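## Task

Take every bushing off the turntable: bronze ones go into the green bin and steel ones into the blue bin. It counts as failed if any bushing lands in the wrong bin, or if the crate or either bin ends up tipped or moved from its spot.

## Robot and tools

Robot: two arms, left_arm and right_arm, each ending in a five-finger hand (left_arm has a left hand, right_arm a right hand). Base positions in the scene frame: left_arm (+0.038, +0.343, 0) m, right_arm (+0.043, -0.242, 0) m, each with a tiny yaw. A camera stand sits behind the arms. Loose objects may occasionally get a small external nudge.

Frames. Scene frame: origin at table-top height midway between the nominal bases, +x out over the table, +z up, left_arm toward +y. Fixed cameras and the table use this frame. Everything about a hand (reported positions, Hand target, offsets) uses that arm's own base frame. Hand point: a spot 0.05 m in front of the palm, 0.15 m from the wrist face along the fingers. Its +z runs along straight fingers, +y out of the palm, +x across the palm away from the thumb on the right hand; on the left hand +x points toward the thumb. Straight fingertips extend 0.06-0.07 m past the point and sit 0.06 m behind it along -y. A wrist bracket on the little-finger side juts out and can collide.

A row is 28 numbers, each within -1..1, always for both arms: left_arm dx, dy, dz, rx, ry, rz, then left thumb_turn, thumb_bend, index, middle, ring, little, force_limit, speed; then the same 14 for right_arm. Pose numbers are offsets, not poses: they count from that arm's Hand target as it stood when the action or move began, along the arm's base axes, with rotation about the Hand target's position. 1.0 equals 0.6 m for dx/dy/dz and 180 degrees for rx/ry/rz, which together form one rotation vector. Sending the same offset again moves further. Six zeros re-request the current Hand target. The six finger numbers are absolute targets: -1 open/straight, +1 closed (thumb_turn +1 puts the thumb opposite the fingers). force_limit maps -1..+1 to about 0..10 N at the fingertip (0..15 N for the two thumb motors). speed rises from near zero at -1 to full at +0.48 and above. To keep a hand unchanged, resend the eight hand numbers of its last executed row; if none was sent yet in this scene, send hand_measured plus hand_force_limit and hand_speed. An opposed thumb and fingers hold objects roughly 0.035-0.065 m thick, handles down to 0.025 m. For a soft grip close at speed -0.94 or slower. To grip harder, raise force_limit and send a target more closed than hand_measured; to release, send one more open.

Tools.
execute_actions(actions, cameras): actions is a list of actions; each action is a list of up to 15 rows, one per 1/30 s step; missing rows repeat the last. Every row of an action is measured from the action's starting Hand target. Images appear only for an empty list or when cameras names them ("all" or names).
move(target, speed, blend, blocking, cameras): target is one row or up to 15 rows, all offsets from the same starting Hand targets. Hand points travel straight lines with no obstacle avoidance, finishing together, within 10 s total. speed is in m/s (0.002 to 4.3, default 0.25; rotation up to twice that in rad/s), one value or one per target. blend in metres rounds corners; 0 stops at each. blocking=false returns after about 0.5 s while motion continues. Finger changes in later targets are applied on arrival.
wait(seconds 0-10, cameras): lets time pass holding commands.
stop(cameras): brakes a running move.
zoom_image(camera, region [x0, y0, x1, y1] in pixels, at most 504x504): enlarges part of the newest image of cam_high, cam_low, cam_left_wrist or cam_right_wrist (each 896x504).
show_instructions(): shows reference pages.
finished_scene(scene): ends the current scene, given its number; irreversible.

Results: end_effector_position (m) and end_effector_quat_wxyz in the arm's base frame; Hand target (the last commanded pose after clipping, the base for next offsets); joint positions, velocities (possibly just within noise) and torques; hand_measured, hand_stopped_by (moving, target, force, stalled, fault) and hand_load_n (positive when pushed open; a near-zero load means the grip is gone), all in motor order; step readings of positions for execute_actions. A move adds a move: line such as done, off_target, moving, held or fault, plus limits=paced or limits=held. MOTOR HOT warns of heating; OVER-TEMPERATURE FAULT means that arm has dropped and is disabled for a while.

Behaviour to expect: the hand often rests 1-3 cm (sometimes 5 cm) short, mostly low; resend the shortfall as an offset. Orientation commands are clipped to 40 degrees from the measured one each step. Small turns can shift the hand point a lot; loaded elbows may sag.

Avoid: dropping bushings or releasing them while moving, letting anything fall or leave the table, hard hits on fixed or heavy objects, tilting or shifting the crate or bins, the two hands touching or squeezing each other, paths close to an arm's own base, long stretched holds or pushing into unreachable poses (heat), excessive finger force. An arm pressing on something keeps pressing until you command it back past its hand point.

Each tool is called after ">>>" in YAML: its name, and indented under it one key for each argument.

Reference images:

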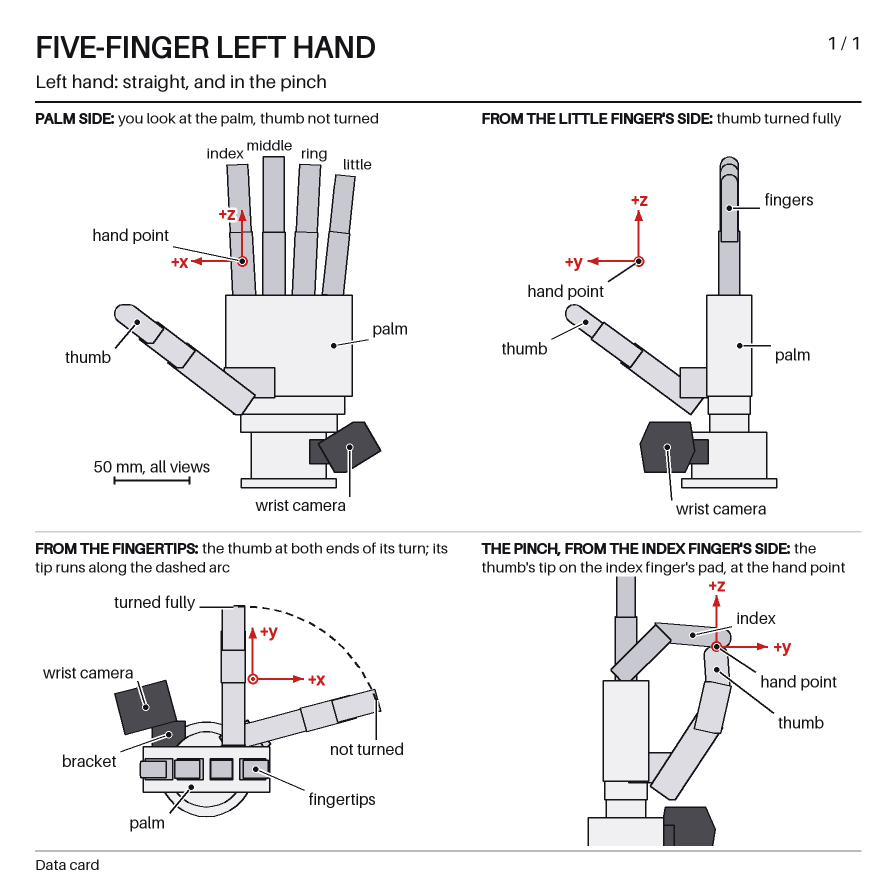

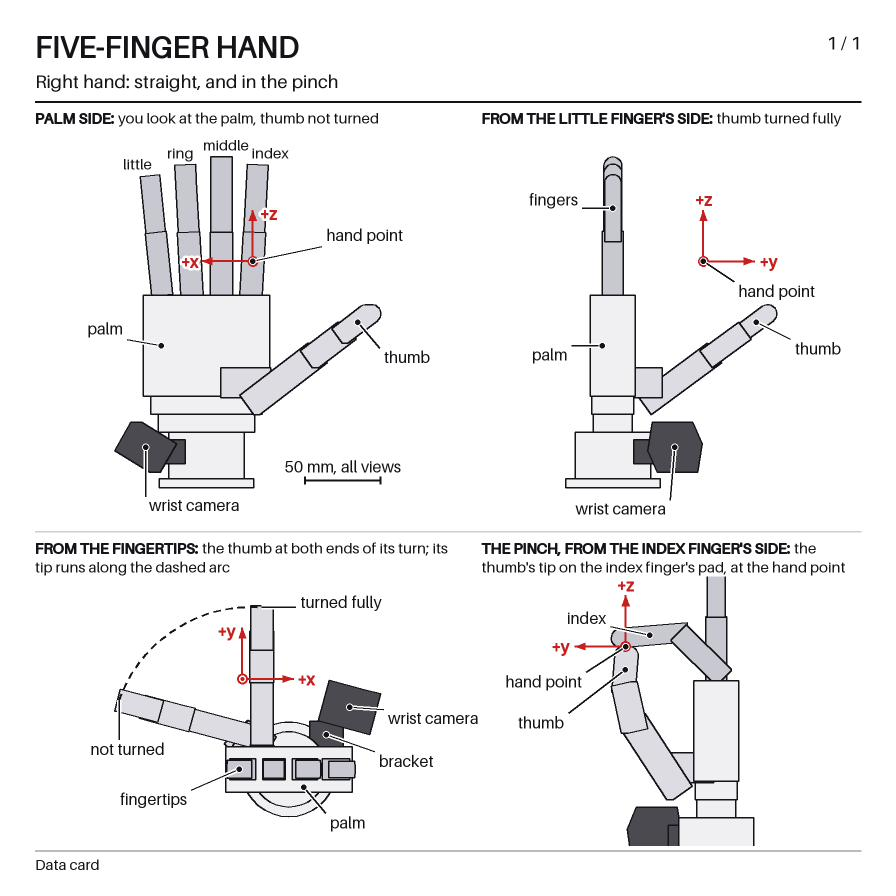

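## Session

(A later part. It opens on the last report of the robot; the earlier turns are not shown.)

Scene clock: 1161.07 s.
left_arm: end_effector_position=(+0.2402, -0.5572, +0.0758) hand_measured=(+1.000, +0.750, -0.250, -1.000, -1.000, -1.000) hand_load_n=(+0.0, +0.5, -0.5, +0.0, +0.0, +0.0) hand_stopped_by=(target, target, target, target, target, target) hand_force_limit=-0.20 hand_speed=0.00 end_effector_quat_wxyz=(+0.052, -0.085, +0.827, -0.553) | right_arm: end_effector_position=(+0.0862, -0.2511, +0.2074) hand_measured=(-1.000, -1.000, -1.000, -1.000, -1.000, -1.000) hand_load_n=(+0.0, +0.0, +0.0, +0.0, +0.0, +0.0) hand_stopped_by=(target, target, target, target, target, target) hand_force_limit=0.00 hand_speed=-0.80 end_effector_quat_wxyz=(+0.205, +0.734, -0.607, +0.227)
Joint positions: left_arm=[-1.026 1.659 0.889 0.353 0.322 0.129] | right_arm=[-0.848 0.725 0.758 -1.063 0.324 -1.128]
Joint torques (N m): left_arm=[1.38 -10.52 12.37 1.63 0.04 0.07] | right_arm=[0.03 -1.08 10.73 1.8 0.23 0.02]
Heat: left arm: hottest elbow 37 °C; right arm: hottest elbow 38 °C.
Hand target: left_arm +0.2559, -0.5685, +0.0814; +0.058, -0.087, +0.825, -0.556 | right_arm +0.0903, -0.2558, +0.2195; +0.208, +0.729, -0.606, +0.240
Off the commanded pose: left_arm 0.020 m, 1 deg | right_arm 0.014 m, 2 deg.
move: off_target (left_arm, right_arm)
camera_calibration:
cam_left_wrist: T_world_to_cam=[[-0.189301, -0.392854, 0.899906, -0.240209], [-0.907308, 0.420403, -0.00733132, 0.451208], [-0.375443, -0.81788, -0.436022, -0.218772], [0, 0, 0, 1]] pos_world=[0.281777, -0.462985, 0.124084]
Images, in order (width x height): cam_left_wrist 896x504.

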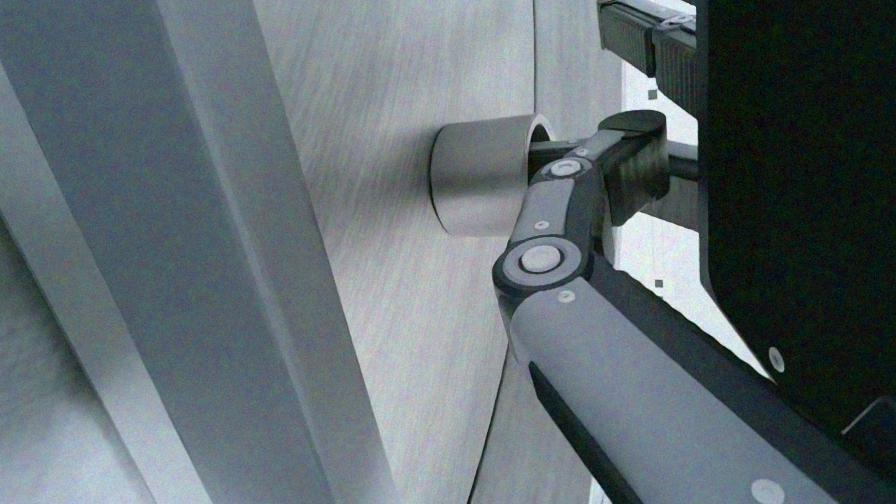

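Hooked. Pinch and lift.

>>> move:
  target:
    - [0,0,-0.004,0,0,0,1,-0.2,-0.25,-1,-1,-1,-0.2,0.3,0,0,0,0,0,0,-1,-1,-1,-1,-1,-1,0,-0.8]
    - [0,0,-0.004,0,0,0,1,-0.16,0.5,-1,-1,-1,-0.25,-0.7,0,0,0,0,0,0,-1,-1,-1,-1,-1,-1,0,-0.8]
    - [0,0,-0.004,0,0,0,1,0.2,0.5,-1,-1,-1,-0.3,-0.85,0,0,0,0,0,0,-1,-1,-1,-1,-1,-1,0,-0.8]
    - [0,0.01,0.2,0,0,0,1,0.2,0.5,-1,-1,-1,-0.3,-0.85,0,0,0,0,0,0,-1,-1,-1,-1,-1,-1,0,-0.8]
  speed: [0.07,0.07,0.07,0.1]
  cameras: ["cam_left_wrist"]

Scene clock: 1172.80 s.
left_arm: end_effector_position=(+0.2402, -0.5508, +0.1654) hand_measured=(+1.000, -0.136, +0.216, -1.000, -1.000, -1.000) hand_load_n=(-2.5, +2.0, +7.0, +0.0, +0.0, -0.5) hand_stopped_by=(target, force, force, target, target, target) hand_force_limit=-0.30 hand_speed=-0.85 end_effector_quat_wxyz=(+0.043, -0.093, +0.840, -0.534) | right_arm: end_effector_position=(+0.0862, -0.2511, +0.2074) hand_measured=(-1.000, -1.000, -1.000, -1.000, -1.000, -1.000) hand_load_n=(+0.0, +0.0, +0.0, +0.0, +0.0, +0.0) hand_stopped_by=(target, target, target, target, target, target) hand_force_limit=0.00 hand_speed=-0.80 end_effector_quat_wxyz=(+0.205, +0.734, -0.607, +0.227)
Joint positions: left_arm=[-1.019 1.497 1.013 0.017 0.325 0.129] | right_arm=[-0.848 0.725 0.758 -1.063 0.324 -1.128]
Joint torques (N m): left_arm=[1.38 -13.33 14.75 1.87 0.12 0.1] | right_arm=[0.09 -0.91 10.73 1.83 0.24 0.03]
Heat: left arm: hottest elbow 38 °C; right arm: hottest elbow 38 °C.
Hand target: left_arm +0.2557, -0.5625, +0.2015; +0.058, -0.087, +0.825, -0.556 | right_arm +0.0903, -0.2558, +0.2195; +0.208, +0.729, -0.606, +0.240
Off the commanded pose: left_arm 0.041 m, 4 deg | right_arm 0.014 m, 2 deg.
move: off_target (left_arm, right_arm); target 2's new numbers were sent with left_arm's hand 0.020 m and 1 deg from that target; target 3's new numbers were sent with left_arm's hand 0.017 m and 1 deg from that target
camera_calibration:
cam_left_wrist: T_world_to_cam=[[-0.163186, -0.431524, 0.887219, -0.343771], [-0.908326, 0.416743, 0.035626, 0.44025], [-0.385116, -0.80007, -0.459971, -0.158515], [0, 0, 0, 1]] pos_world=[0.282745, -0.458639, 0.216403]
Images, in order (width x height): cam_left_wrist 896x504.

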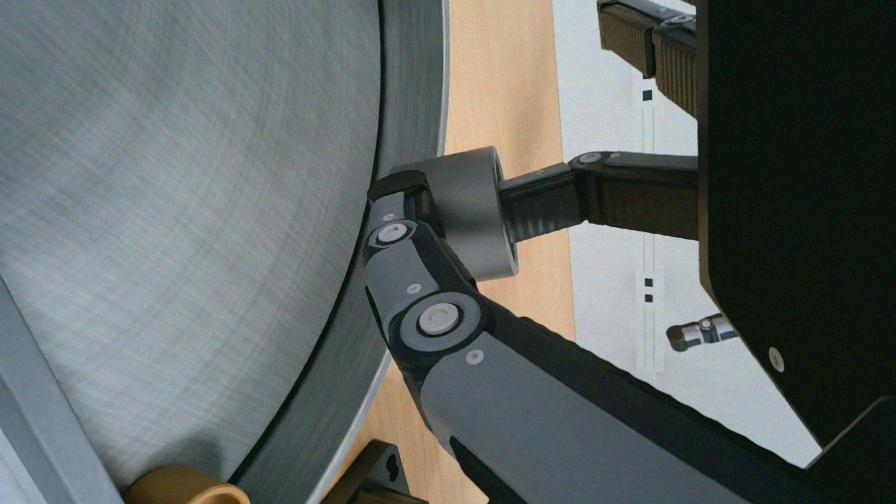

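>>> move:
  target:
    - [0,0.02,0.1,0,0,0,1,0.2,0.5,-1,-1,-1,-0.3,-0.85,0,0,0,0,0,0,-1,-1,-1,-1,-1,-1,0,-0.8]
    - [-0.0595,0.7342,-0.08,0,0,0,1,0.2,0.5,-1,-1,-1,-0.3,-0.85,0,0,0,0,0,0,-1,-1,-1,-1,-1,-1,0,-0.8]
    - [-0.0595,0.7342,-0.19,0,0,0,1,0.2,0.5,-1,-1,-1,-0.3,-0.85,0,0,0,0,0,0,-1,-1,-1,-1,-1,-1,0,-0.8]
  speed: [0.12,0.2,0.1]
  blend: [0.03,0.01,0]
  cameras: ["cam_left_wrist","cam_high"]

>>> zoom_image:
  camera: "cam_left_wrist"
  region: [220, 60, 640, 400]

Scene clock: 1194.63 s.
left_arm: end_effector_position=(+0.2144, -0.1247, +0.0870) hand_measured=(+1.000, -0.136, +0.216, -1.000, -1.000, -1.000) hand_load_n=(-2.5, +2.0, +7.0, +0.0, +0.0, +0.0) hand_stopped_by=(target, force, force, target, target, target) hand_force_limit=-0.30 hand_speed=-0.85 end_effector_quat_wxyz=(+0.051, -0.089, +0.826, -0.555) | right_arm: end_effector_position=(+0.0862, -0.2511, +0.2074) hand_measured=(-1.000, -1.000, -1.000, -1.000, -1.000, -1.000) hand_load_n=(+0.0, +0.0, +0.0, +0.0, +0.0, +0.0) hand_stopped_by=(target, target, target, target, target, target) hand_force_limit=0.00 hand_speed=-0.80 end_effector_quat_wxyz=(+0.205, +0.734, -0.607, +0.227)
Joint positions: left_arm=[0.166 1.035 0.481 -0.937 1.18 1.469] | right_arm=[-0.848 0.725 0.758 -1.063 0.324 -1.128]
Joint torques (N m): left_arm=[1.26 -1.85 9.05 0.72 0.82 0.21] | right_arm=[0.15 -1.03 10.77 1.78 0.24 0.01]
Heat: left arm: hottest elbow 39 °C; right arm: hottest elbow 38 °C.
Hand target: left_arm +0.2200, -0.1221, +0.0874; +0.058, -0.087, +0.825, -0.556 | right_arm +0.0903, -0.2558, +0.2195; +0.208, +0.729, -0.606, +0.240
Off the commanded pose: left_arm 0.006 m, 1 deg | right_arm 0.014 m, 2 deg.
move: off_target (right_arm)
camera_calibration:
cam_left_wrist: T_world_to_cam=[[-0.182261, -0.388557, 0.903219, -0.0865247], [-0.909778, 0.415064, -0.00502717, 0.245728], [-0.37294, -0.822645, -0.429151, 0.128389], [0, 0, 0, 1]] pos_world=[0.255669, -0.029994, 0.134484]
Images, in order (width x height): cam_high 896x504, cam_left_wrist 896x504.

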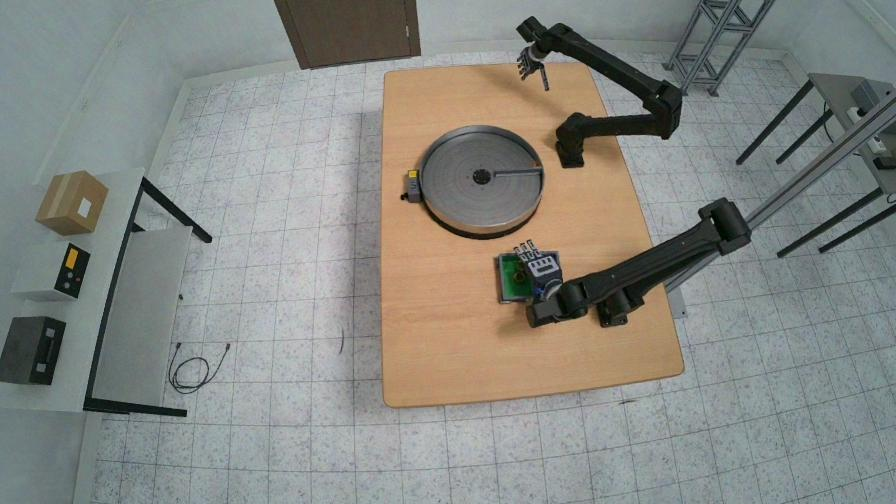

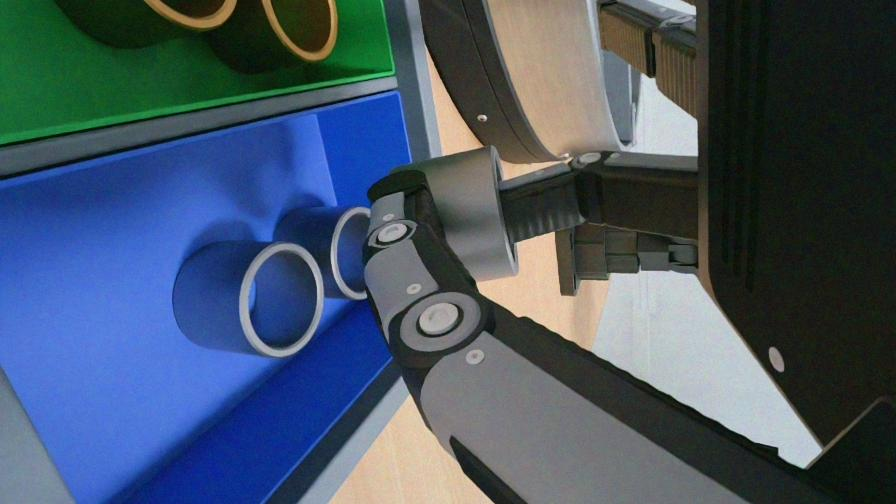

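Scaled by 1.200 from the camera's 896x504 image, which has a finer 1280x720 frame.

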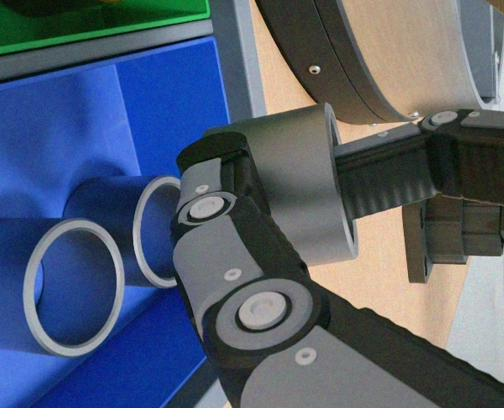

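>>> move:
  target:
    - [0,0,0.09,0,0,0,1,0.2,0.5,-1,-1,-1,-0.3,-0.85,0,0,0,0,0,0,-1,-1,-1,-1,-1,-1,0,-0.8]
    - [0.015,0.0693,0.09,0,0,0,1,0.2,0.5,-1,-1,-1,-0.3,-0.85,0,0,0,0,0,0,-1,-1,-1,-1,-1,-1,0,-0.8]
    - [0.015,0.0693,-0.01,0,0,0,1,0.2,0.5,-1,-1,-1,-0.3,-0.85,0,0,0,0,0,0,-1,-1,-1,-1,-1,-1,0,-0.8]
  speed: [0.1,0.1,0.08]
  blend: [0.01,0.01,0]
  cameras: ["cam_left_wrist"]

Scene clock: 1248.63 s.
left_arm: end_effector_position=(+0.2251, -0.0830, +0.0834) hand_measured=(+1.000, -0.136, +0.216, -1.000, -1.000, -1.000) hand_load_n=(-2.0, +2.0, +7.0, +0.0, +0.0, +0.0) hand_stopped_by=(target, force, force, target, target, target) hand_force_limit=-0.30 hand_speed=-0.85 end_effector_quat_wxyz=(+0.051, -0.088, +0.826, -0.555) | right_arm: end_effector_position=(+0.0862, -0.2511, +0.2074) hand_measured=(-1.000, -1.000, -1.000, -1.000, -1.000, -1.000) hand_load_n=(+0.0, +0.0, +0.0, +0.0, -0.5, +0.0) hand_stopped_by=(target, target, target, target, target, target) hand_force_limit=0.00 hand_speed=-0.80 end_effector_quat_wxyz=(+0.205, +0.734, -0.607, +0.227)
Joint positions: left_arm=[0.332 1.215 0.58 -1.251 1.161 1.897] | right_arm=[-0.848 0.725 0.758 -1.063 0.324 -1.128]
Joint torques (N m): left_arm=[1.14 -3.43 7.62 0.42 0.77 0.16] | right_arm=[0.15 -0.85 10.73 1.76 0.24 0.02]
Heat: left arm: hottest elbow 36 °C; right arm: hottest elbow 38 °C.
Hand target: left_arm +0.2291, -0.0805, +0.0815; +0.058, -0.087, +0.825, -0.556 | right_arm +0.0903, -0.2558, +0.2195; +0.208, +0.729, -0.606, +0.240
Off the commanded pose: left_arm 0.005 m, 1 deg | right_arm 0.014 m, 2 deg.
move: off_target (right_arm)
camera_calibration:
cam_left_wrist: T_world_to_cam=[[-0.184413, -0.388101, 0.902978, -0.0645583], [-0.909305, 0.416074, -0.00687627, 0.238284], [-0.373037, -0.82235, -0.429632, 0.165142], [0, 0, 0, 1]] pos_world=[0.266372, 0.011606, 0.130884]
Images, in order (width x height): cam_left_wrist 896x504.

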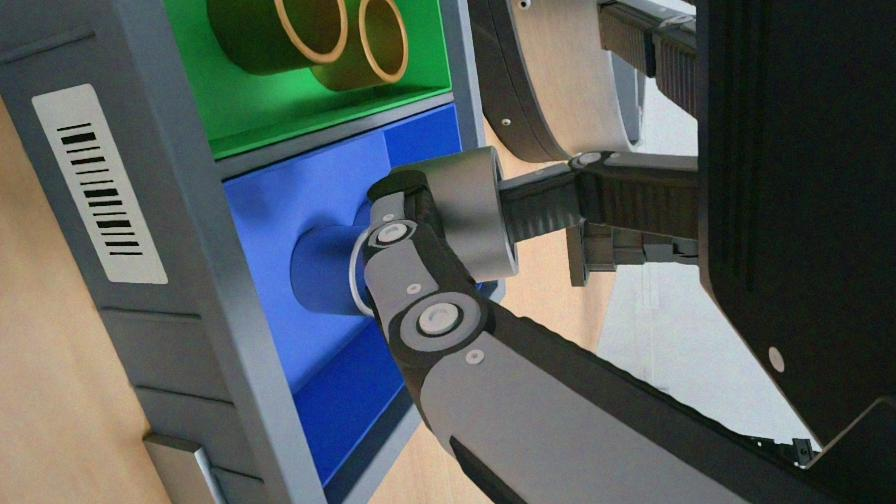

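>>> move:
  target: [-0.005,0,-0.05,0,0,0,1,0.2,0.5,-1,-1,-1,-0.3,-0.85,0,0,0,0,0,0,-1,-1,-1,-1,-1,-1,0,-0.8]
  speed: 0.06
  cameras: ["cam_left_wrist"]

Scene clock: 1264.83 s.
left_arm: end_effector_position=(+0.2227, -0.0835, +0.0543) hand_measured=(+1.000, -0.136, +0.216, -1.000, -1.000, -1.000) hand_load_n=(-2.5, +1.5, +7.0, +0.0, +0.0, +0.0) hand_stopped_by=(target, force, force, target, target, target) hand_force_limit=-0.30 hand_speed=-0.85 end_effector_quat_wxyz=(+0.051, -0.088, +0.825, -0.556) | right_arm: end_effector_position=(+0.0862, -0.2511, +0.2074) hand_measured=(-1.000, -1.000, -1.000, -1.000, -1.000, -1.000) hand_load_n=(+0.0, +0.0, +0.0, +0.0, +0.0, +0.0) hand_stopped_by=(target, target, target, target, target, target) hand_force_limit=0.00 hand_speed=-0.80 end_effector_quat_wxyz=(+0.205, +0.734, -0.607, +0.227)
Joint positions: left_arm=[0.335 1.283 0.535 -1.146 1.162 1.908] | right_arm=[-0.848 0.725 0.758 -1.063 0.324 -1.128]
Joint torques (N m): left_arm=[1.26 -3.72 6.8 0.21 0.69 0.16] | right_arm=[0.26 -0.91 10.77 1.78 0.23 0.03]
Heat: left arm: hottest elbow 36 °C; right arm: hottest elbow 38 °C.
Hand target: left_arm +0.2261, -0.0805, +0.0514; +0.058, -0.087, +0.825, -0.556 | right_arm +0.0903, -0.2558, +0.2195; +0.208, +0.729, -0.606, +0.240
Off the commanded pose: left_arm 0.005 m, 1 deg | right_arm 0.014 m, 2 deg.
move: off_target (right_arm)
camera_calibration:
cam_left_wrist: T_world_to_cam=[[-0.185786, -0.386262, 0.903485, -0.0384801], [-0.908731, 0.417296, -0.00846079, 0.236156], [-0.373753, -0.822597, -0.428536, 0.15149], [0, 0, 0, 1]] pos_world=[0.264073, 0.0112045, 0.101683]
Images, in order (width x height): cam_left_wrist 896x504.

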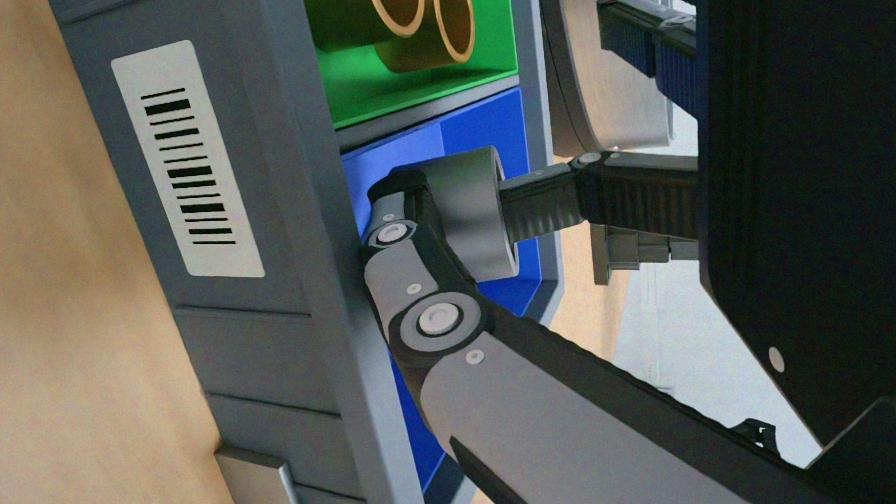

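>>> move:
  target:
    - [0,0,0.12,0,0,0,1,0.2,0.5,-1,-1,-1,-0.3,-0.85,0,0,0,0,0,0,-1,-1,-1,-1,-1,-1,0,-0.8]
    - [0.004,-0.0783,0.12,0,0,0,1,0.2,0.5,-1,-1,-1,-0.3,-0.85,0,0,0,0,0,0,-1,-1,-1,-1,-1,-1,0,-0.8]
    - [-0.001,-0.0783,0.04,0,0,0,1,0.2,0.5,-1,-1,-1,-0.3,-0.85,0,0,0,0,0,0,-1,-1,-1,-1,-1,-1,0,-0.8]
  speed: [0.1,0.1,0.08]
  blend: [0.01,0.01,0]
  cameras: ["cam_left_wrist"]

>>> zoom_image:
  camera: "cam_left_wrist"
  region: [200, 30, 620, 380]

Scene clock: 1289.00 s.
left_arm: end_effector_position=(+0.2252, -0.1247, +0.0761) hand_measured=(+1.000, -0.136, +0.216, -1.000, -1.000, -1.000) hand_load_n=(-2.0, +2.0, +7.0, +0.0, +0.0, +0.0) hand_stopped_by=(target, force, force, target, target, target) hand_force_limit=-0.30 hand_speed=-0.85 end_effector_quat_wxyz=(+0.064, -0.085, +0.825, -0.556) | right_arm: end_effector_position=(+0.0862, -0.2511, +0.2074) hand_measured=(-1.000, -1.000, -1.000, -1.000, -1.000, -1.000) hand_load_n=(+0.0, +0.0, +0.0, +0.5, +0.0, +0.0) hand_stopped_by=(target, target, target, target, target, target) hand_force_limit=0.00 hand_speed=-0.80 end_effector_quat_wxyz=(+0.205, +0.734, -0.607, +0.227)
Joint positions: left_arm=[0.161 1.069 0.465 -0.83 1.183 1.434] | right_arm=[-0.848 0.725 0.758 -1.063 0.324 -1.128]
Joint torques (N m): left_arm=[-0.44 -2.43 8.42 1.14 0.67 -0.16] | right_arm=[-0.15 -0.97 10.77 1.74 0.25 0.03]
Heat: left arm: hottest elbow 36 °C; right arm: hottest elbow 38 °C.
Hand target: left_arm +0.2254, -0.1275, +0.0755; +0.058, -0.087, +0.824, -0.556 | right_arm +0.0903, -0.2558, +0.2195; +0.208, +0.729, -0.606, +0.240
Off the commanded pose: left_arm 0.003 m, 1 deg | right_arm 0.014 m, 2 deg.
move: off_target (right_arm)
camera_calibration:
cam_left_wrist: T_world_to_cam=[[-0.202778, -0.390244, 0.898104, -0.0699268], [-0.912544, 0.407965, -0.028769, 0.257067], [-0.355168, -0.825393, -0.438841, 0.124143], [0, 0, 0, 1]] pos_world=[0.264497, -0.0296963, 0.124676]
Images, in order (width x height): cam_left_wrist 896x504.

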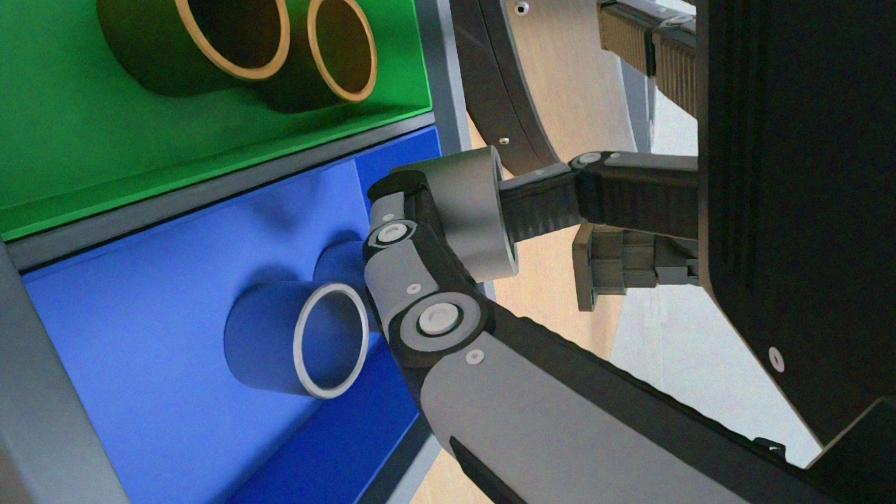

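Scaled by 1.200 from the camera's 896x504 image, which has a finer 1280x720 frame.

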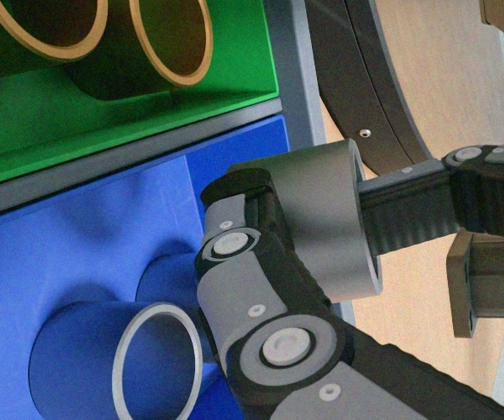

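>>> move:
  target:
    - [0,0.06,0.05,0,0,0,1,0.2,0.5,-1,-1,-1,-0.3,-0.85,0,0,0,0,0,0,-1,-1,-1,-1,-1,-1,0,-0.8]
    - [0,-0.0095,0.05,0,0,0,1,0.2,0.5,-1,-1,-1,-0.3,-0.85,0,0,0,0,0,0,-1,-1,-1,-1,-1,-1,0,-0.8]
    - [-0.0035,-0.0095,-0.025,0,0,0,1,0.2,0.5,-1,-1,-1,-0.3,-0.85,0,0,0,0,0,0,-1,-1,-1,-1,-1,-1,0,-0.8]
  speed: [0.1,0.1,0.08]
  blend: [0.005,0.005,0]
  cameras: ["cam_left_wrist"]

>>> zoom_image:
  camera: "cam_left_wrist"
  region: [200, 30, 620, 380]

Scene clock: 1304.60 s.
left_arm: end_effector_position=(+0.2236, -0.1303, +0.0613) hand_measured=(+1.000, -0.136, +0.216, -1.000, -1.000, -1.000) hand_load_n=(-2.5, +2.0, +6.5, +0.0, +0.0, +0.0) hand_stopped_by=(target, force, force, target, target, target) hand_force_limit=-0.30 hand_speed=-0.85 end_effector_quat_wxyz=(+0.064, -0.085, +0.825, -0.555) | right_arm: end_effector_position=(+0.0862, -0.2511, +0.2074) hand_measured=(-1.000, -1.000, -1.000, -1.000, -1.000, -1.000) hand_load_n=(+0.0, +0.0, +0.0, +0.0, +0.0, +0.0) hand_stopped_by=(target, target, target, target, target, target) hand_force_limit=0.00 hand_speed=-0.80 end_effector_quat_wxyz=(+0.205, +0.734, -0.607, +0.227)
Joint positions: left_arm=[0.137 1.085 0.425 -0.715 1.178 1.372] | right_arm=[-0.848 0.725 0.758 -1.063 0.324 -1.128]
Joint torques (N m): left_arm=[-0.44 -2.43 8.12 1.22 0.66 -0.15] | right_arm=[0.26 -1.03 10.78 1.78 0.23 0.02]
Heat: left arm: hottest elbow 35 °C; right arm: hottest elbow 38 °C.
Hand target: left_arm +0.2235, -0.1332, +0.0604; +0.058, -0.087, +0.825, -0.556 | right_arm +0.0903, -0.2558, +0.2195; +0.208, +0.729, -0.606, +0.240
Off the commanded pose: left_arm 0.003 m, 1 deg | right_arm 0.014 m, 2 deg.
move: off_target (right_arm)
camera_calibration:
cam_left_wrist: T_world_to_cam=[[-0.203084, -0.390862, 0.897766, -0.0590689], [-0.912598, 0.407837, -0.0288778, 0.257396], [-0.354855, -0.825164, -0.439525, 0.112424], [0, 0, 0, 1]] pos_world=[0.262798, -0.0352956, 0.109876]
Images, in order (width x height): cam_left_wrist 896x504.

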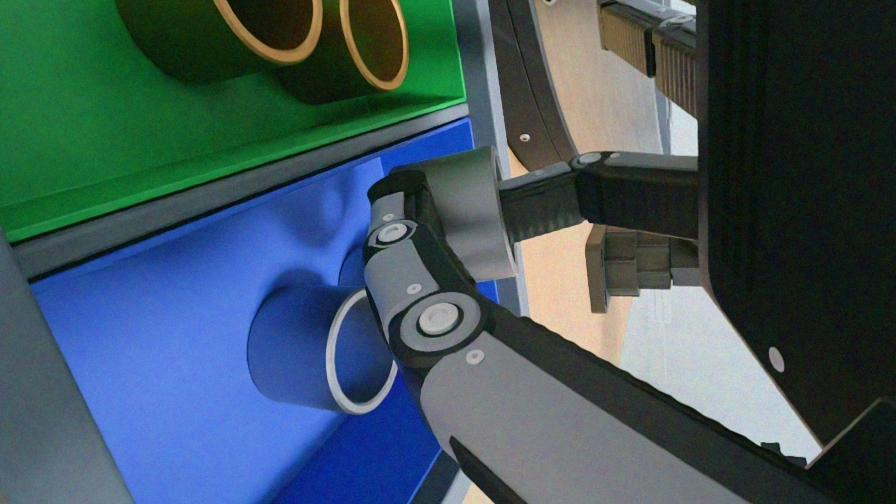

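Scaled by 1.200 from the camera's 896x504 image, which has a finer 1280x720 frame.

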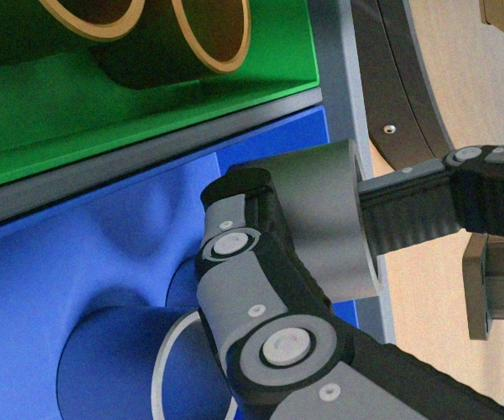

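>>> move:
  target: [0,0,-0.0215,0,0,0,1,0.2,0.5,-1,-1,-1,-0.3,-0.85,0,0,0,0,0,0,-1,-1,-1,-1,-1,-1,0,-0.8]
  speed: 0.05
  cameras: ["cam_left_wrist"]

Scene clock: 1312.47 s.
left_arm: end_effector_position=(+0.2238, -0.1303, +0.0490) hand_measured=(+1.000, -0.136, +0.216, -1.000, -1.000, -1.000) hand_load_n=(-2.0, +2.0, +6.5, +0.0, +0.0, +0.0) hand_stopped_by=(target, force, force, target, target, target) hand_force_limit=-0.30 hand_speed=-0.85 end_effector_quat_wxyz=(+0.065, -0.085, +0.825, -0.555) | right_arm: end_effector_position=(+0.0862, -0.2511, +0.2074) hand_measured=(-1.000, -1.000, -1.000, -1.000, -1.000, -1.000) hand_load_n=(+0.0, +0.0, +0.0, +0.0, +0.0, +0.0) hand_stopped_by=(target, target, target, target, target, target) hand_force_limit=0.00 hand_speed=-0.80 end_effector_quat_wxyz=(+0.205, +0.734, -0.607, +0.227)
Joint positions: left_arm=[0.137 1.12 0.405 -0.657 1.178 1.37] | right_arm=[-0.848 0.725 0.758 -1.063 0.324 -1.128]
Joint torques (N m): left_arm=[-0.56 -2.32 7.82 1.25 0.66 -0.12] | right_arm=[0.26 -1.08 10.78 1.78 0.24 0.03]
Heat: left arm: hottest elbow 35 °C; right arm: hottest elbow 38 °C.
Hand target: left_arm +0.2234, -0.1332, +0.0476; +0.058, -0.087, +0.825, -0.556 | right_arm +0.0903, -0.2558, +0.2195; +0.208, +0.729, -0.606, +0.240
Off the commanded pose: left_arm 0.003 m, 1 deg | right_arm 0.014 m, 2 deg.
move: off_target (right_arm)
camera_calibration:
cam_left_wrist: T_world_to_cam=[[-0.204363, -0.391013, 0.89741, -0.0477498], [-0.912767, 0.407349, -0.0303728, 0.257219], [-0.353683, -0.825334, -0.440151, 0.106809], [0, 0, 0, 1]] pos_world=[0.262799, -0.0352957, 0.0976756]
Images, in order (width x height): cam_left_wrist 896x504.

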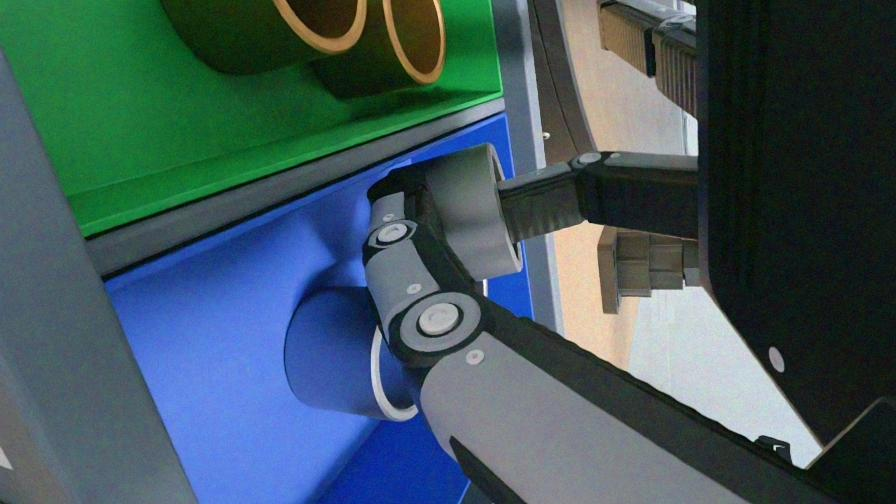

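>>> move:
  target:
    - [-0.004,0,0.03,0,0,0,1,0.2,0.5,-1,-1,-1,-0.3,-0.85,0,0,0,0,0,0,-1,-1,-1,-1,-1,-1,0,-0.8]
    - [-0.004,0,-0.01,0,0,0,1,0.2,0.5,-1,-1,-1,-0.3,-0.85,0,0,0,0,0,0,-1,-1,-1,-1,-1,-1,0,-0.8]
  speed: 0.05
  cameras: ["cam_left_wrist"]

>>> zoom_image:
  camera: "cam_left_wrist"
  region: [250, 60, 600, 380]

Scene clock: 1329.77 s.
left_arm: end_effector_position=(+0.2213, -0.1310, +0.0443) hand_measured=(+1.000, -0.136, +0.216, -1.000, -1.000, -1.000) hand_load_n=(-2.0, +2.0, +5.5, +0.0, +0.0, +0.0) hand_stopped_by=(target, force, force, target, target, target) hand_force_limit=-0.30 hand_speed=-0.85 end_effector_quat_wxyz=(+0.063, -0.087, +0.824, -0.556) | right_arm: end_effector_position=(+0.0862, -0.2511, +0.2074) hand_measured=(-1.000, -1.000, -1.000, -1.000, -1.000, -1.000) hand_load_n=(+0.0, +0.0, +0.0, +0.0, +0.0, +0.0) hand_stopped_by=(target, target, target, target, target, target) hand_force_limit=0.00 hand_speed=-0.80 end_effector_quat_wxyz=(+0.205, +0.734, -0.607, +0.227)
Joint positions: left_arm=[0.137 1.129 0.393 -0.638 1.18 1.366] | right_arm=[-0.848 0.725 0.758 -1.063 0.324 -1.128]
Joint torques (N m): left_arm=[-0.26 -2.14 7.53 1.37 0.59 -0.11] | right_arm=[0.21 -1.2 10.73 1.83 0.24 0.02]
Heat: left arm: hottest elbow 35 °C; right arm: hottest elbow 38 °C.
Hand target: left_arm +0.2210, -0.1332, +0.0415; +0.058, -0.087, +0.825, -0.556 | right_arm +0.0903, -0.2558, +0.2195; +0.208, +0.729, -0.606, +0.240
Off the commanded pose: left_arm 0.004 m, 1 deg | right_arm 0.014 m, 2 deg.
move: off_target (right_arm)
camera_calibration:
cam_left_wrist: T_world_to_cam=[[-0.199883, -0.388626, 0.899453, -0.0451512], [-0.913178, 0.406649, -0.0272328, 0.254997], [-0.355178, -0.826805, -0.436167, 0.103219], [0, 0, 0, 1]] pos_world=[0.260494, -0.0358991, 0.0925765]
Images, in order (width x height): cam_left_wrist 896x504.

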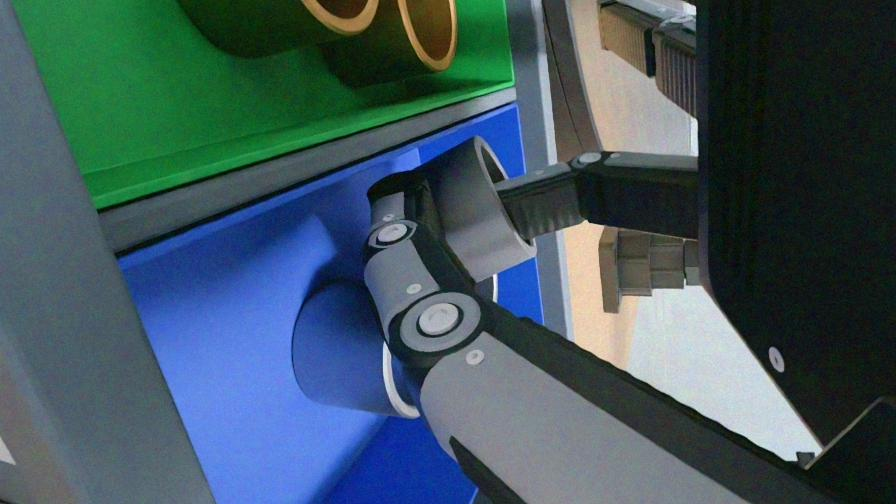

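Scaled by 1.440 from the camera's 896x504 image, which has a finer 1280x720 frame.

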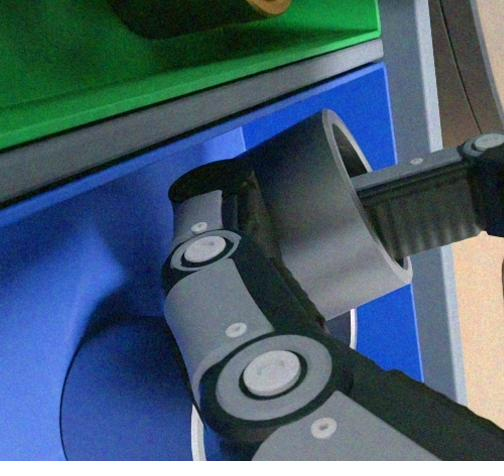

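>>> move:
  target: [0,0,0.06,0,0,0,1,0.2,0.5,-1,-1,-1,-0.3,-0.85,0,0,0,0,0,0,-1,-1,-1,-1,-1,-1,0,-0.8]
  speed: 0.06
  cameras: ["cam_left_wrist","cam_high"]

>>> zoom_image:
  camera: "cam_left_wrist"
  region: [200, 30, 620, 380]

Scene clock: 1340.07 s.
left_arm: end_effector_position=(+0.2050, -0.1336, +0.0613) hand_measured=(+1.000, -0.136, +0.216, -1.000, -1.000, -1.000) hand_load_n=(-2.0, +2.0, +6.5, +0.0, +0.0, +0.0) hand_stopped_by=(target, force, force, target, target, target) hand_force_limit=-0.30 hand_speed=-0.85 end_effector_quat_wxyz=(+0.044, -0.099, +0.824, -0.556) | right_arm: end_effector_position=(+0.0862, -0.2511, +0.2074) hand_measured=(-1.000, -1.000, -1.000, -1.000, -1.000, -1.000) hand_load_n=(+0.0, +0.0, +0.0, +0.0, +0.0, +0.0) hand_stopped_by=(target, target, target, target, target, target) hand_force_limit=0.00 hand_speed=-0.80 end_effector_quat_wxyz=(+0.205, +0.734, -0.607, +0.227)
Joint positions: left_arm=[0.134 1.05 0.402 -0.766 1.178 1.361] | right_arm=[-0.848 0.725 0.758 -1.063 0.324 -1.128]
Joint torques (N m): left_arm=[-0.21 -3.72 11.79 0.28 0.68 -0.08] | right_arm=[0.38 -1.03 10.8 1.77 0.22 0.01]
Heat: left arm: hottest elbow 35 °C; right arm: hottest elbow 38 °C.
Hand target: left_arm +0.2209, -0.1332, +0.0775; +0.058, -0.087, +0.825, -0.556 | right_arm +0.0903, -0.2558, +0.2195; +0.208, +0.729, -0.606, +0.240
Off the commanded pose: left_arm 0.023 m, 2 deg | right_arm 0.014 m, 2 deg.
move: off_target (left_arm, right_arm)
camera_calibration:
cam_left_wrist: T_world_to_cam=[[-0.159552, -0.384729, 0.909135, -0.0729575], [-0.91332, 0.407066, 0.0119765, 0.239389], [-0.374686, -0.828421, -0.416328, 0.105276], [0, 0, 0, 1]] pos_world=[0.246444, -0.0383036, 0.10729]
Images, in order (width x height): cam_high 896x504, cam_left_wrist 896x504.

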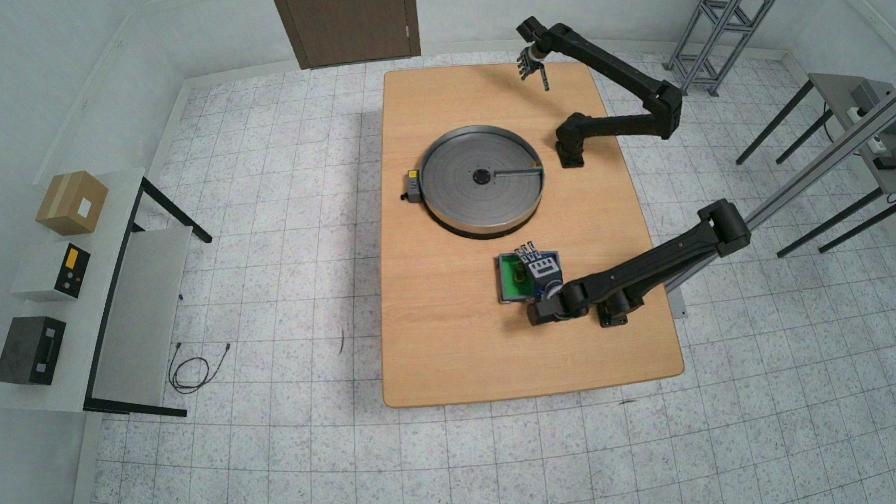

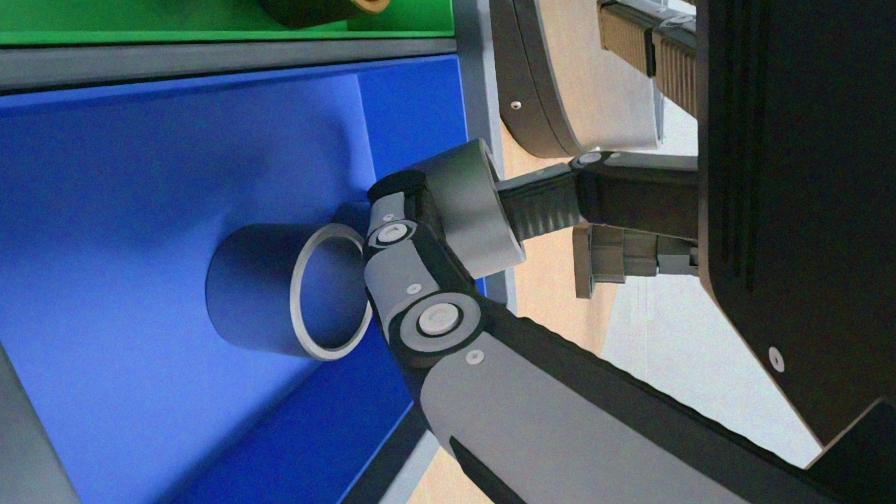

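Scaled by 1.200 from the camera's 896x504 image, which has a finer 1280x720 frame.

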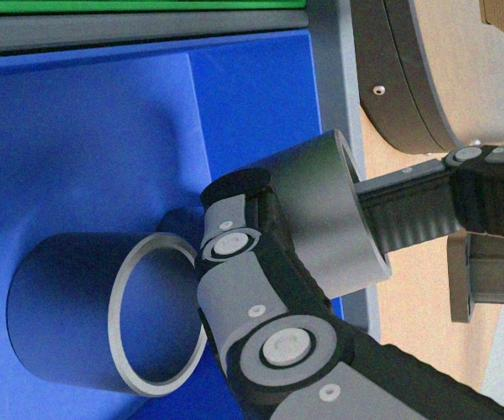

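>>> move:
  target:
    - [0.01,0,0.12,0,0,0,1,0.2,0.5,-1,-1,-1,-0.3,-0.85,0,0,0,0,0,0,-1,-1,-1,-1,-1,-1,0,-0.8]
    - [0.06,0.25,0.15,0,0,0,1,0.2,0.5,-1,-1,-1,-0.3,-0.85,0,0,0,0,0,0,-1,-1,-1,-1,-1,-1,0,-0.8]
  speed: 0.15
  blend: [0.02,0]
  cameras: ["cam_left_wrist","cam_high","cam_low"]

>>> zoom_image:
  camera: "cam_high"
  region: [480, 235, 580, 320]

>>> zoom_image:
  camera: "cam_low"
  region: [300, 150, 600, 350]

Scene clock: 1365.60 s.
left_arm: end_effector_position=(+0.2460, +0.0061, +0.1577) hand_measured=(+1.000, -0.136, +0.216, -1.000, -1.000, -1.000) hand_load_n=(-1.5, +2.0, +7.0, +0.0, +0.0, +0.0) hand_stopped_by=(target, force, force, target, target, target) hand_force_limit=-0.30 hand_speed=-0.85 end_effector_quat_wxyz=(+0.053, -0.146, +0.848, -0.507) | right_arm: end_effector_position=(+0.0862, -0.2511, +0.2074) hand_measured=(-1.000, -1.000, -1.000, -1.000, -1.000, -1.000) hand_load_n=(+0.0, +0.0, +0.0, +0.0, +0.0, +0.0) hand_stopped_by=(target, target, target, target, target, target) hand_force_limit=0.00 hand_speed=-0.80 end_effector_quat_wxyz=(+0.205, +0.734, -0.607, +0.227)
Joint positions: left_arm=[0.567 1.247 0.861 -1.668 0.997 2.062] | right_arm=[-0.848 0.725 0.758 -1.063 0.324 -1.128]
Joint torques (N m): left_arm=[1.14 -4.84 11.99 -1.05 0.5 0.17] | right_arm=[0.32 -1.08 10.8 1.74 0.23 0.01]
Heat: left arm: hottest elbow 36 °C; right arm: hottest elbow 38 °C.
Hand target: left_arm +0.2569, +0.0168, +0.1675; +0.058, -0.087, +0.824, -0.556 | right_arm +0.0903, -0.2558, +0.2195; +0.208, +0.729, -0.606, +0.240
Off the commanded pose: left_arm 0.018 m, 9 deg | right_arm 0.014 m, 2 deg.
joint sent to its limit (left arm) — joint 4 (wrist pitch), lower limit; joint 6 (wrist roll), upper limit. The joint targets are off in orientation, not in position.
move: off_target (left_arm, right_arm)
camera_calibration:
cam_left_wrist: T_world_to_cam=[[-0.0765892, -0.48839, 0.869258, -0.113761], [-0.942346, 0.320296, 0.0969286, 0.213022], [-0.325759, -0.811718, -0.484763, 0.275177], [0, 0, 0, 1]] pos_world=[0.281669, 0.0995761, 0.211635]
Images, in order (width x height): cam_high 896x504, cam_low 896x504, cam_left_wrist 896x504.

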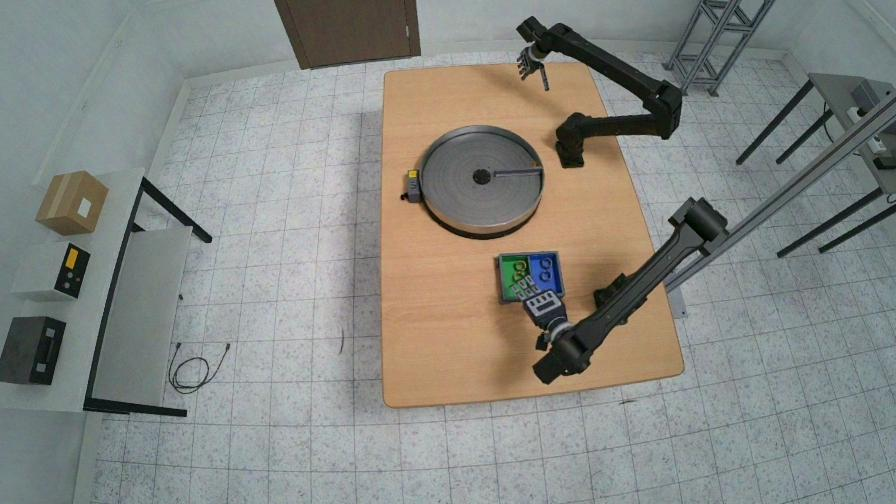

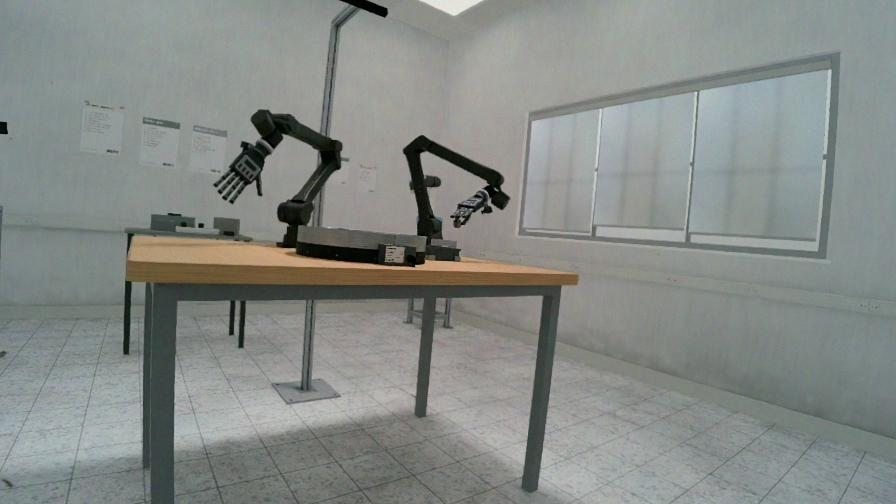

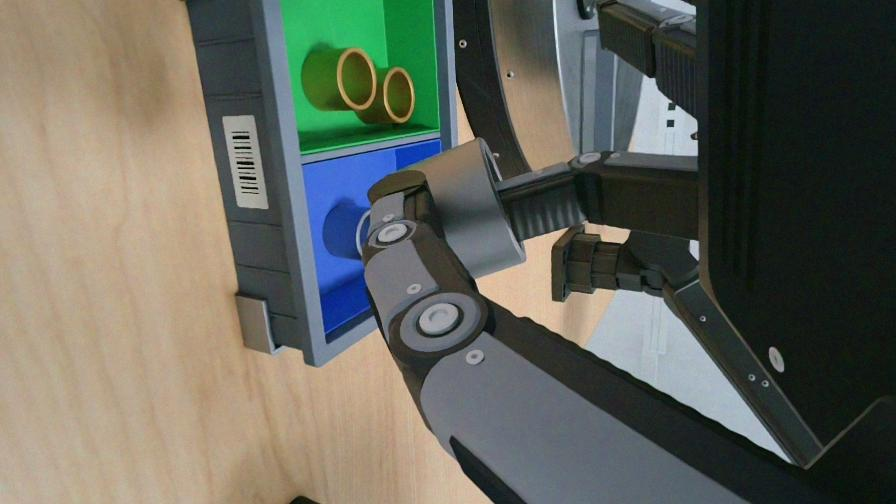

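Scaled by 5.040 from the camera's 896x504 image, which has a finer 1280x720 frame.

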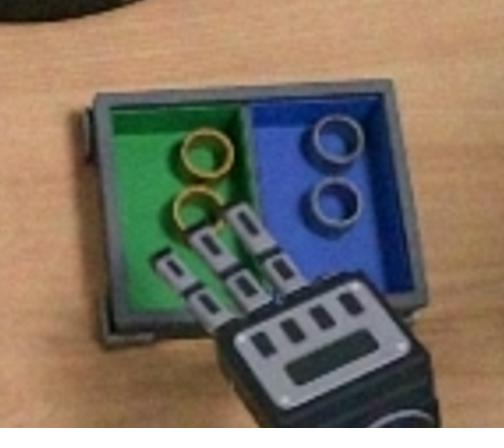

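Scaled by 1.680 from the camera's 896x504 image, which has a finer 1280x720 frame.

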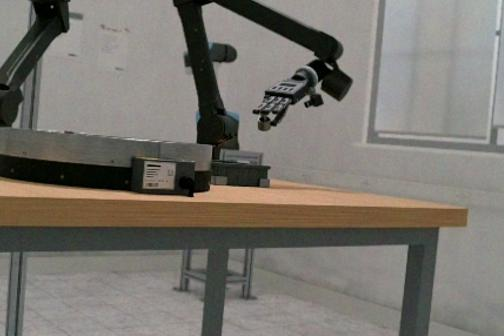

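>>> zoom_image:
  camera: "cam_high"
  region: [524, 248, 566, 302]

Scaled by 9.333 from the camera's 896x504 image, which has a finer 1280x720 frame.

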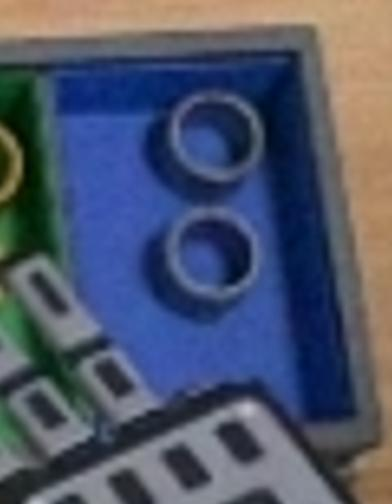

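>>> move:
  target:
    - [-0.05,-0.2397,-0.05,0,0,0,1,0.2,0.5,-1,-1,-1,-0.3,-0.85,0,0,0,0,0,0,-1,-1,-1,-1,-1,-1,0,-0.8]
    - [-0.0548,-0.2397,-0.1533,0,0,0,1,0.2,0.5,-1,-1,-1,-0.3,-0.85,0,0,0,0,0,0,-1,-1,-1,-1,-1,-1,0,-0.8]
  speed: [0.12,0.08]
  blend: [0.005,0]
  cameras: ["cam_left_wrist"]

>>> zoom_image:
  camera: "cam_left_wrist"
  region: [200, 30, 620, 380]

Scene clock: 1399.53 s.
left_arm: end_effector_position=(+0.2238, -0.1242, +0.0763) hand_measured=(+1.000, -0.136, +0.216, -1.000, -1.000, -1.000) hand_load_n=(-2.0, +2.0, +6.5, +0.0, +0.0, +0.0) hand_stopped_by=(target, force, force, target, target, target) hand_force_limit=-0.30 hand_speed=-0.85 end_effector_quat_wxyz=(+0.064, -0.085, +0.825, -0.555) | right_arm: end_effector_position=(+0.0862, -0.2511, +0.2074) hand_measured=(-1.000, -1.000, -1.000, -1.000, -1.000, -1.000) hand_load_n=(+0.0, +0.0, +0.0, +0.0, +0.0, +0.0) hand_stopped_by=(target, target, target, target, target, target) hand_force_limit=0.00 hand_speed=-0.80 end_effector_quat_wxyz=(+0.205, +0.734, -0.607, +0.227)
Joint positions: left_arm=[0.164 1.065 0.463 -0.839 1.183 1.442] | right_arm=[-0.848 0.725 0.758 -1.063 0.324 -1.128]
Joint torques (N m): left_arm=[-0.5 -2.37 8.42 1.1 0.67 -0.15] | right_arm=[0.21 -1.03 10.8 1.78 0.23 0.01]
Heat: left arm: hottest elbow 38 °C; right arm: hottest elbow 38 °C.
Hand target: left_arm +0.2241, -0.1270, +0.0755; +0.058, -0.087, +0.825, -0.556 | right_arm +0.0903, -0.2558, +0.2195; +0.208, +0.729, -0.606, +0.240
Off the commanded pose: left_arm 0.003 m, 1 deg | right_arm 0.014 m, 2 deg.
move: off_target (right_arm)
camera_calibration:
cam_left_wrist: T_world_to_cam=[[-0.203168, -0.390608, 0.897858, -0.0700721], [-0.912578, 0.407868, -0.0290581, 0.255634], [-0.354857, -0.825269, -0.439326, 0.124129], [0, 0, 0, 1]] pos_world=[0.263098, -0.0291959, 0.124876]
Images, in order (width x height): cam_left_wrist 896x504.

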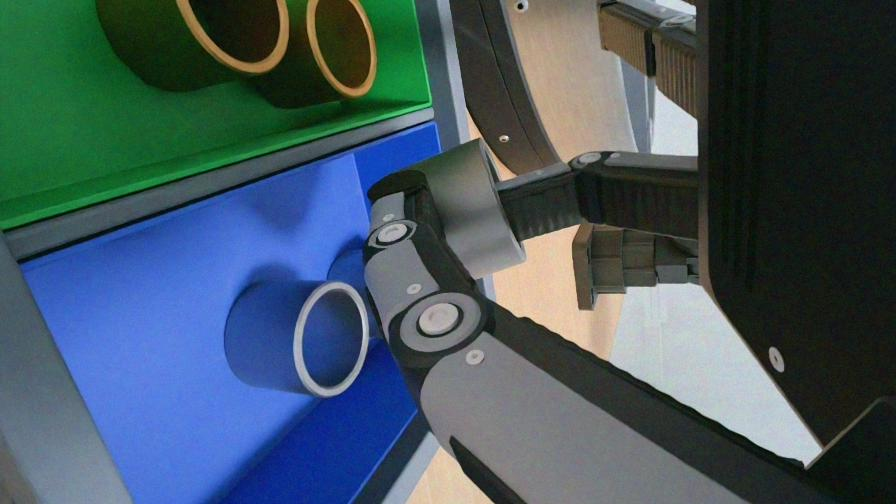

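Scaled by 1.200 from the camera's 896x504 image, which has a finer 1280x720 frame.

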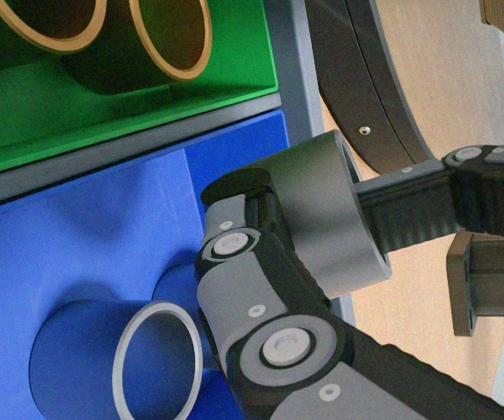

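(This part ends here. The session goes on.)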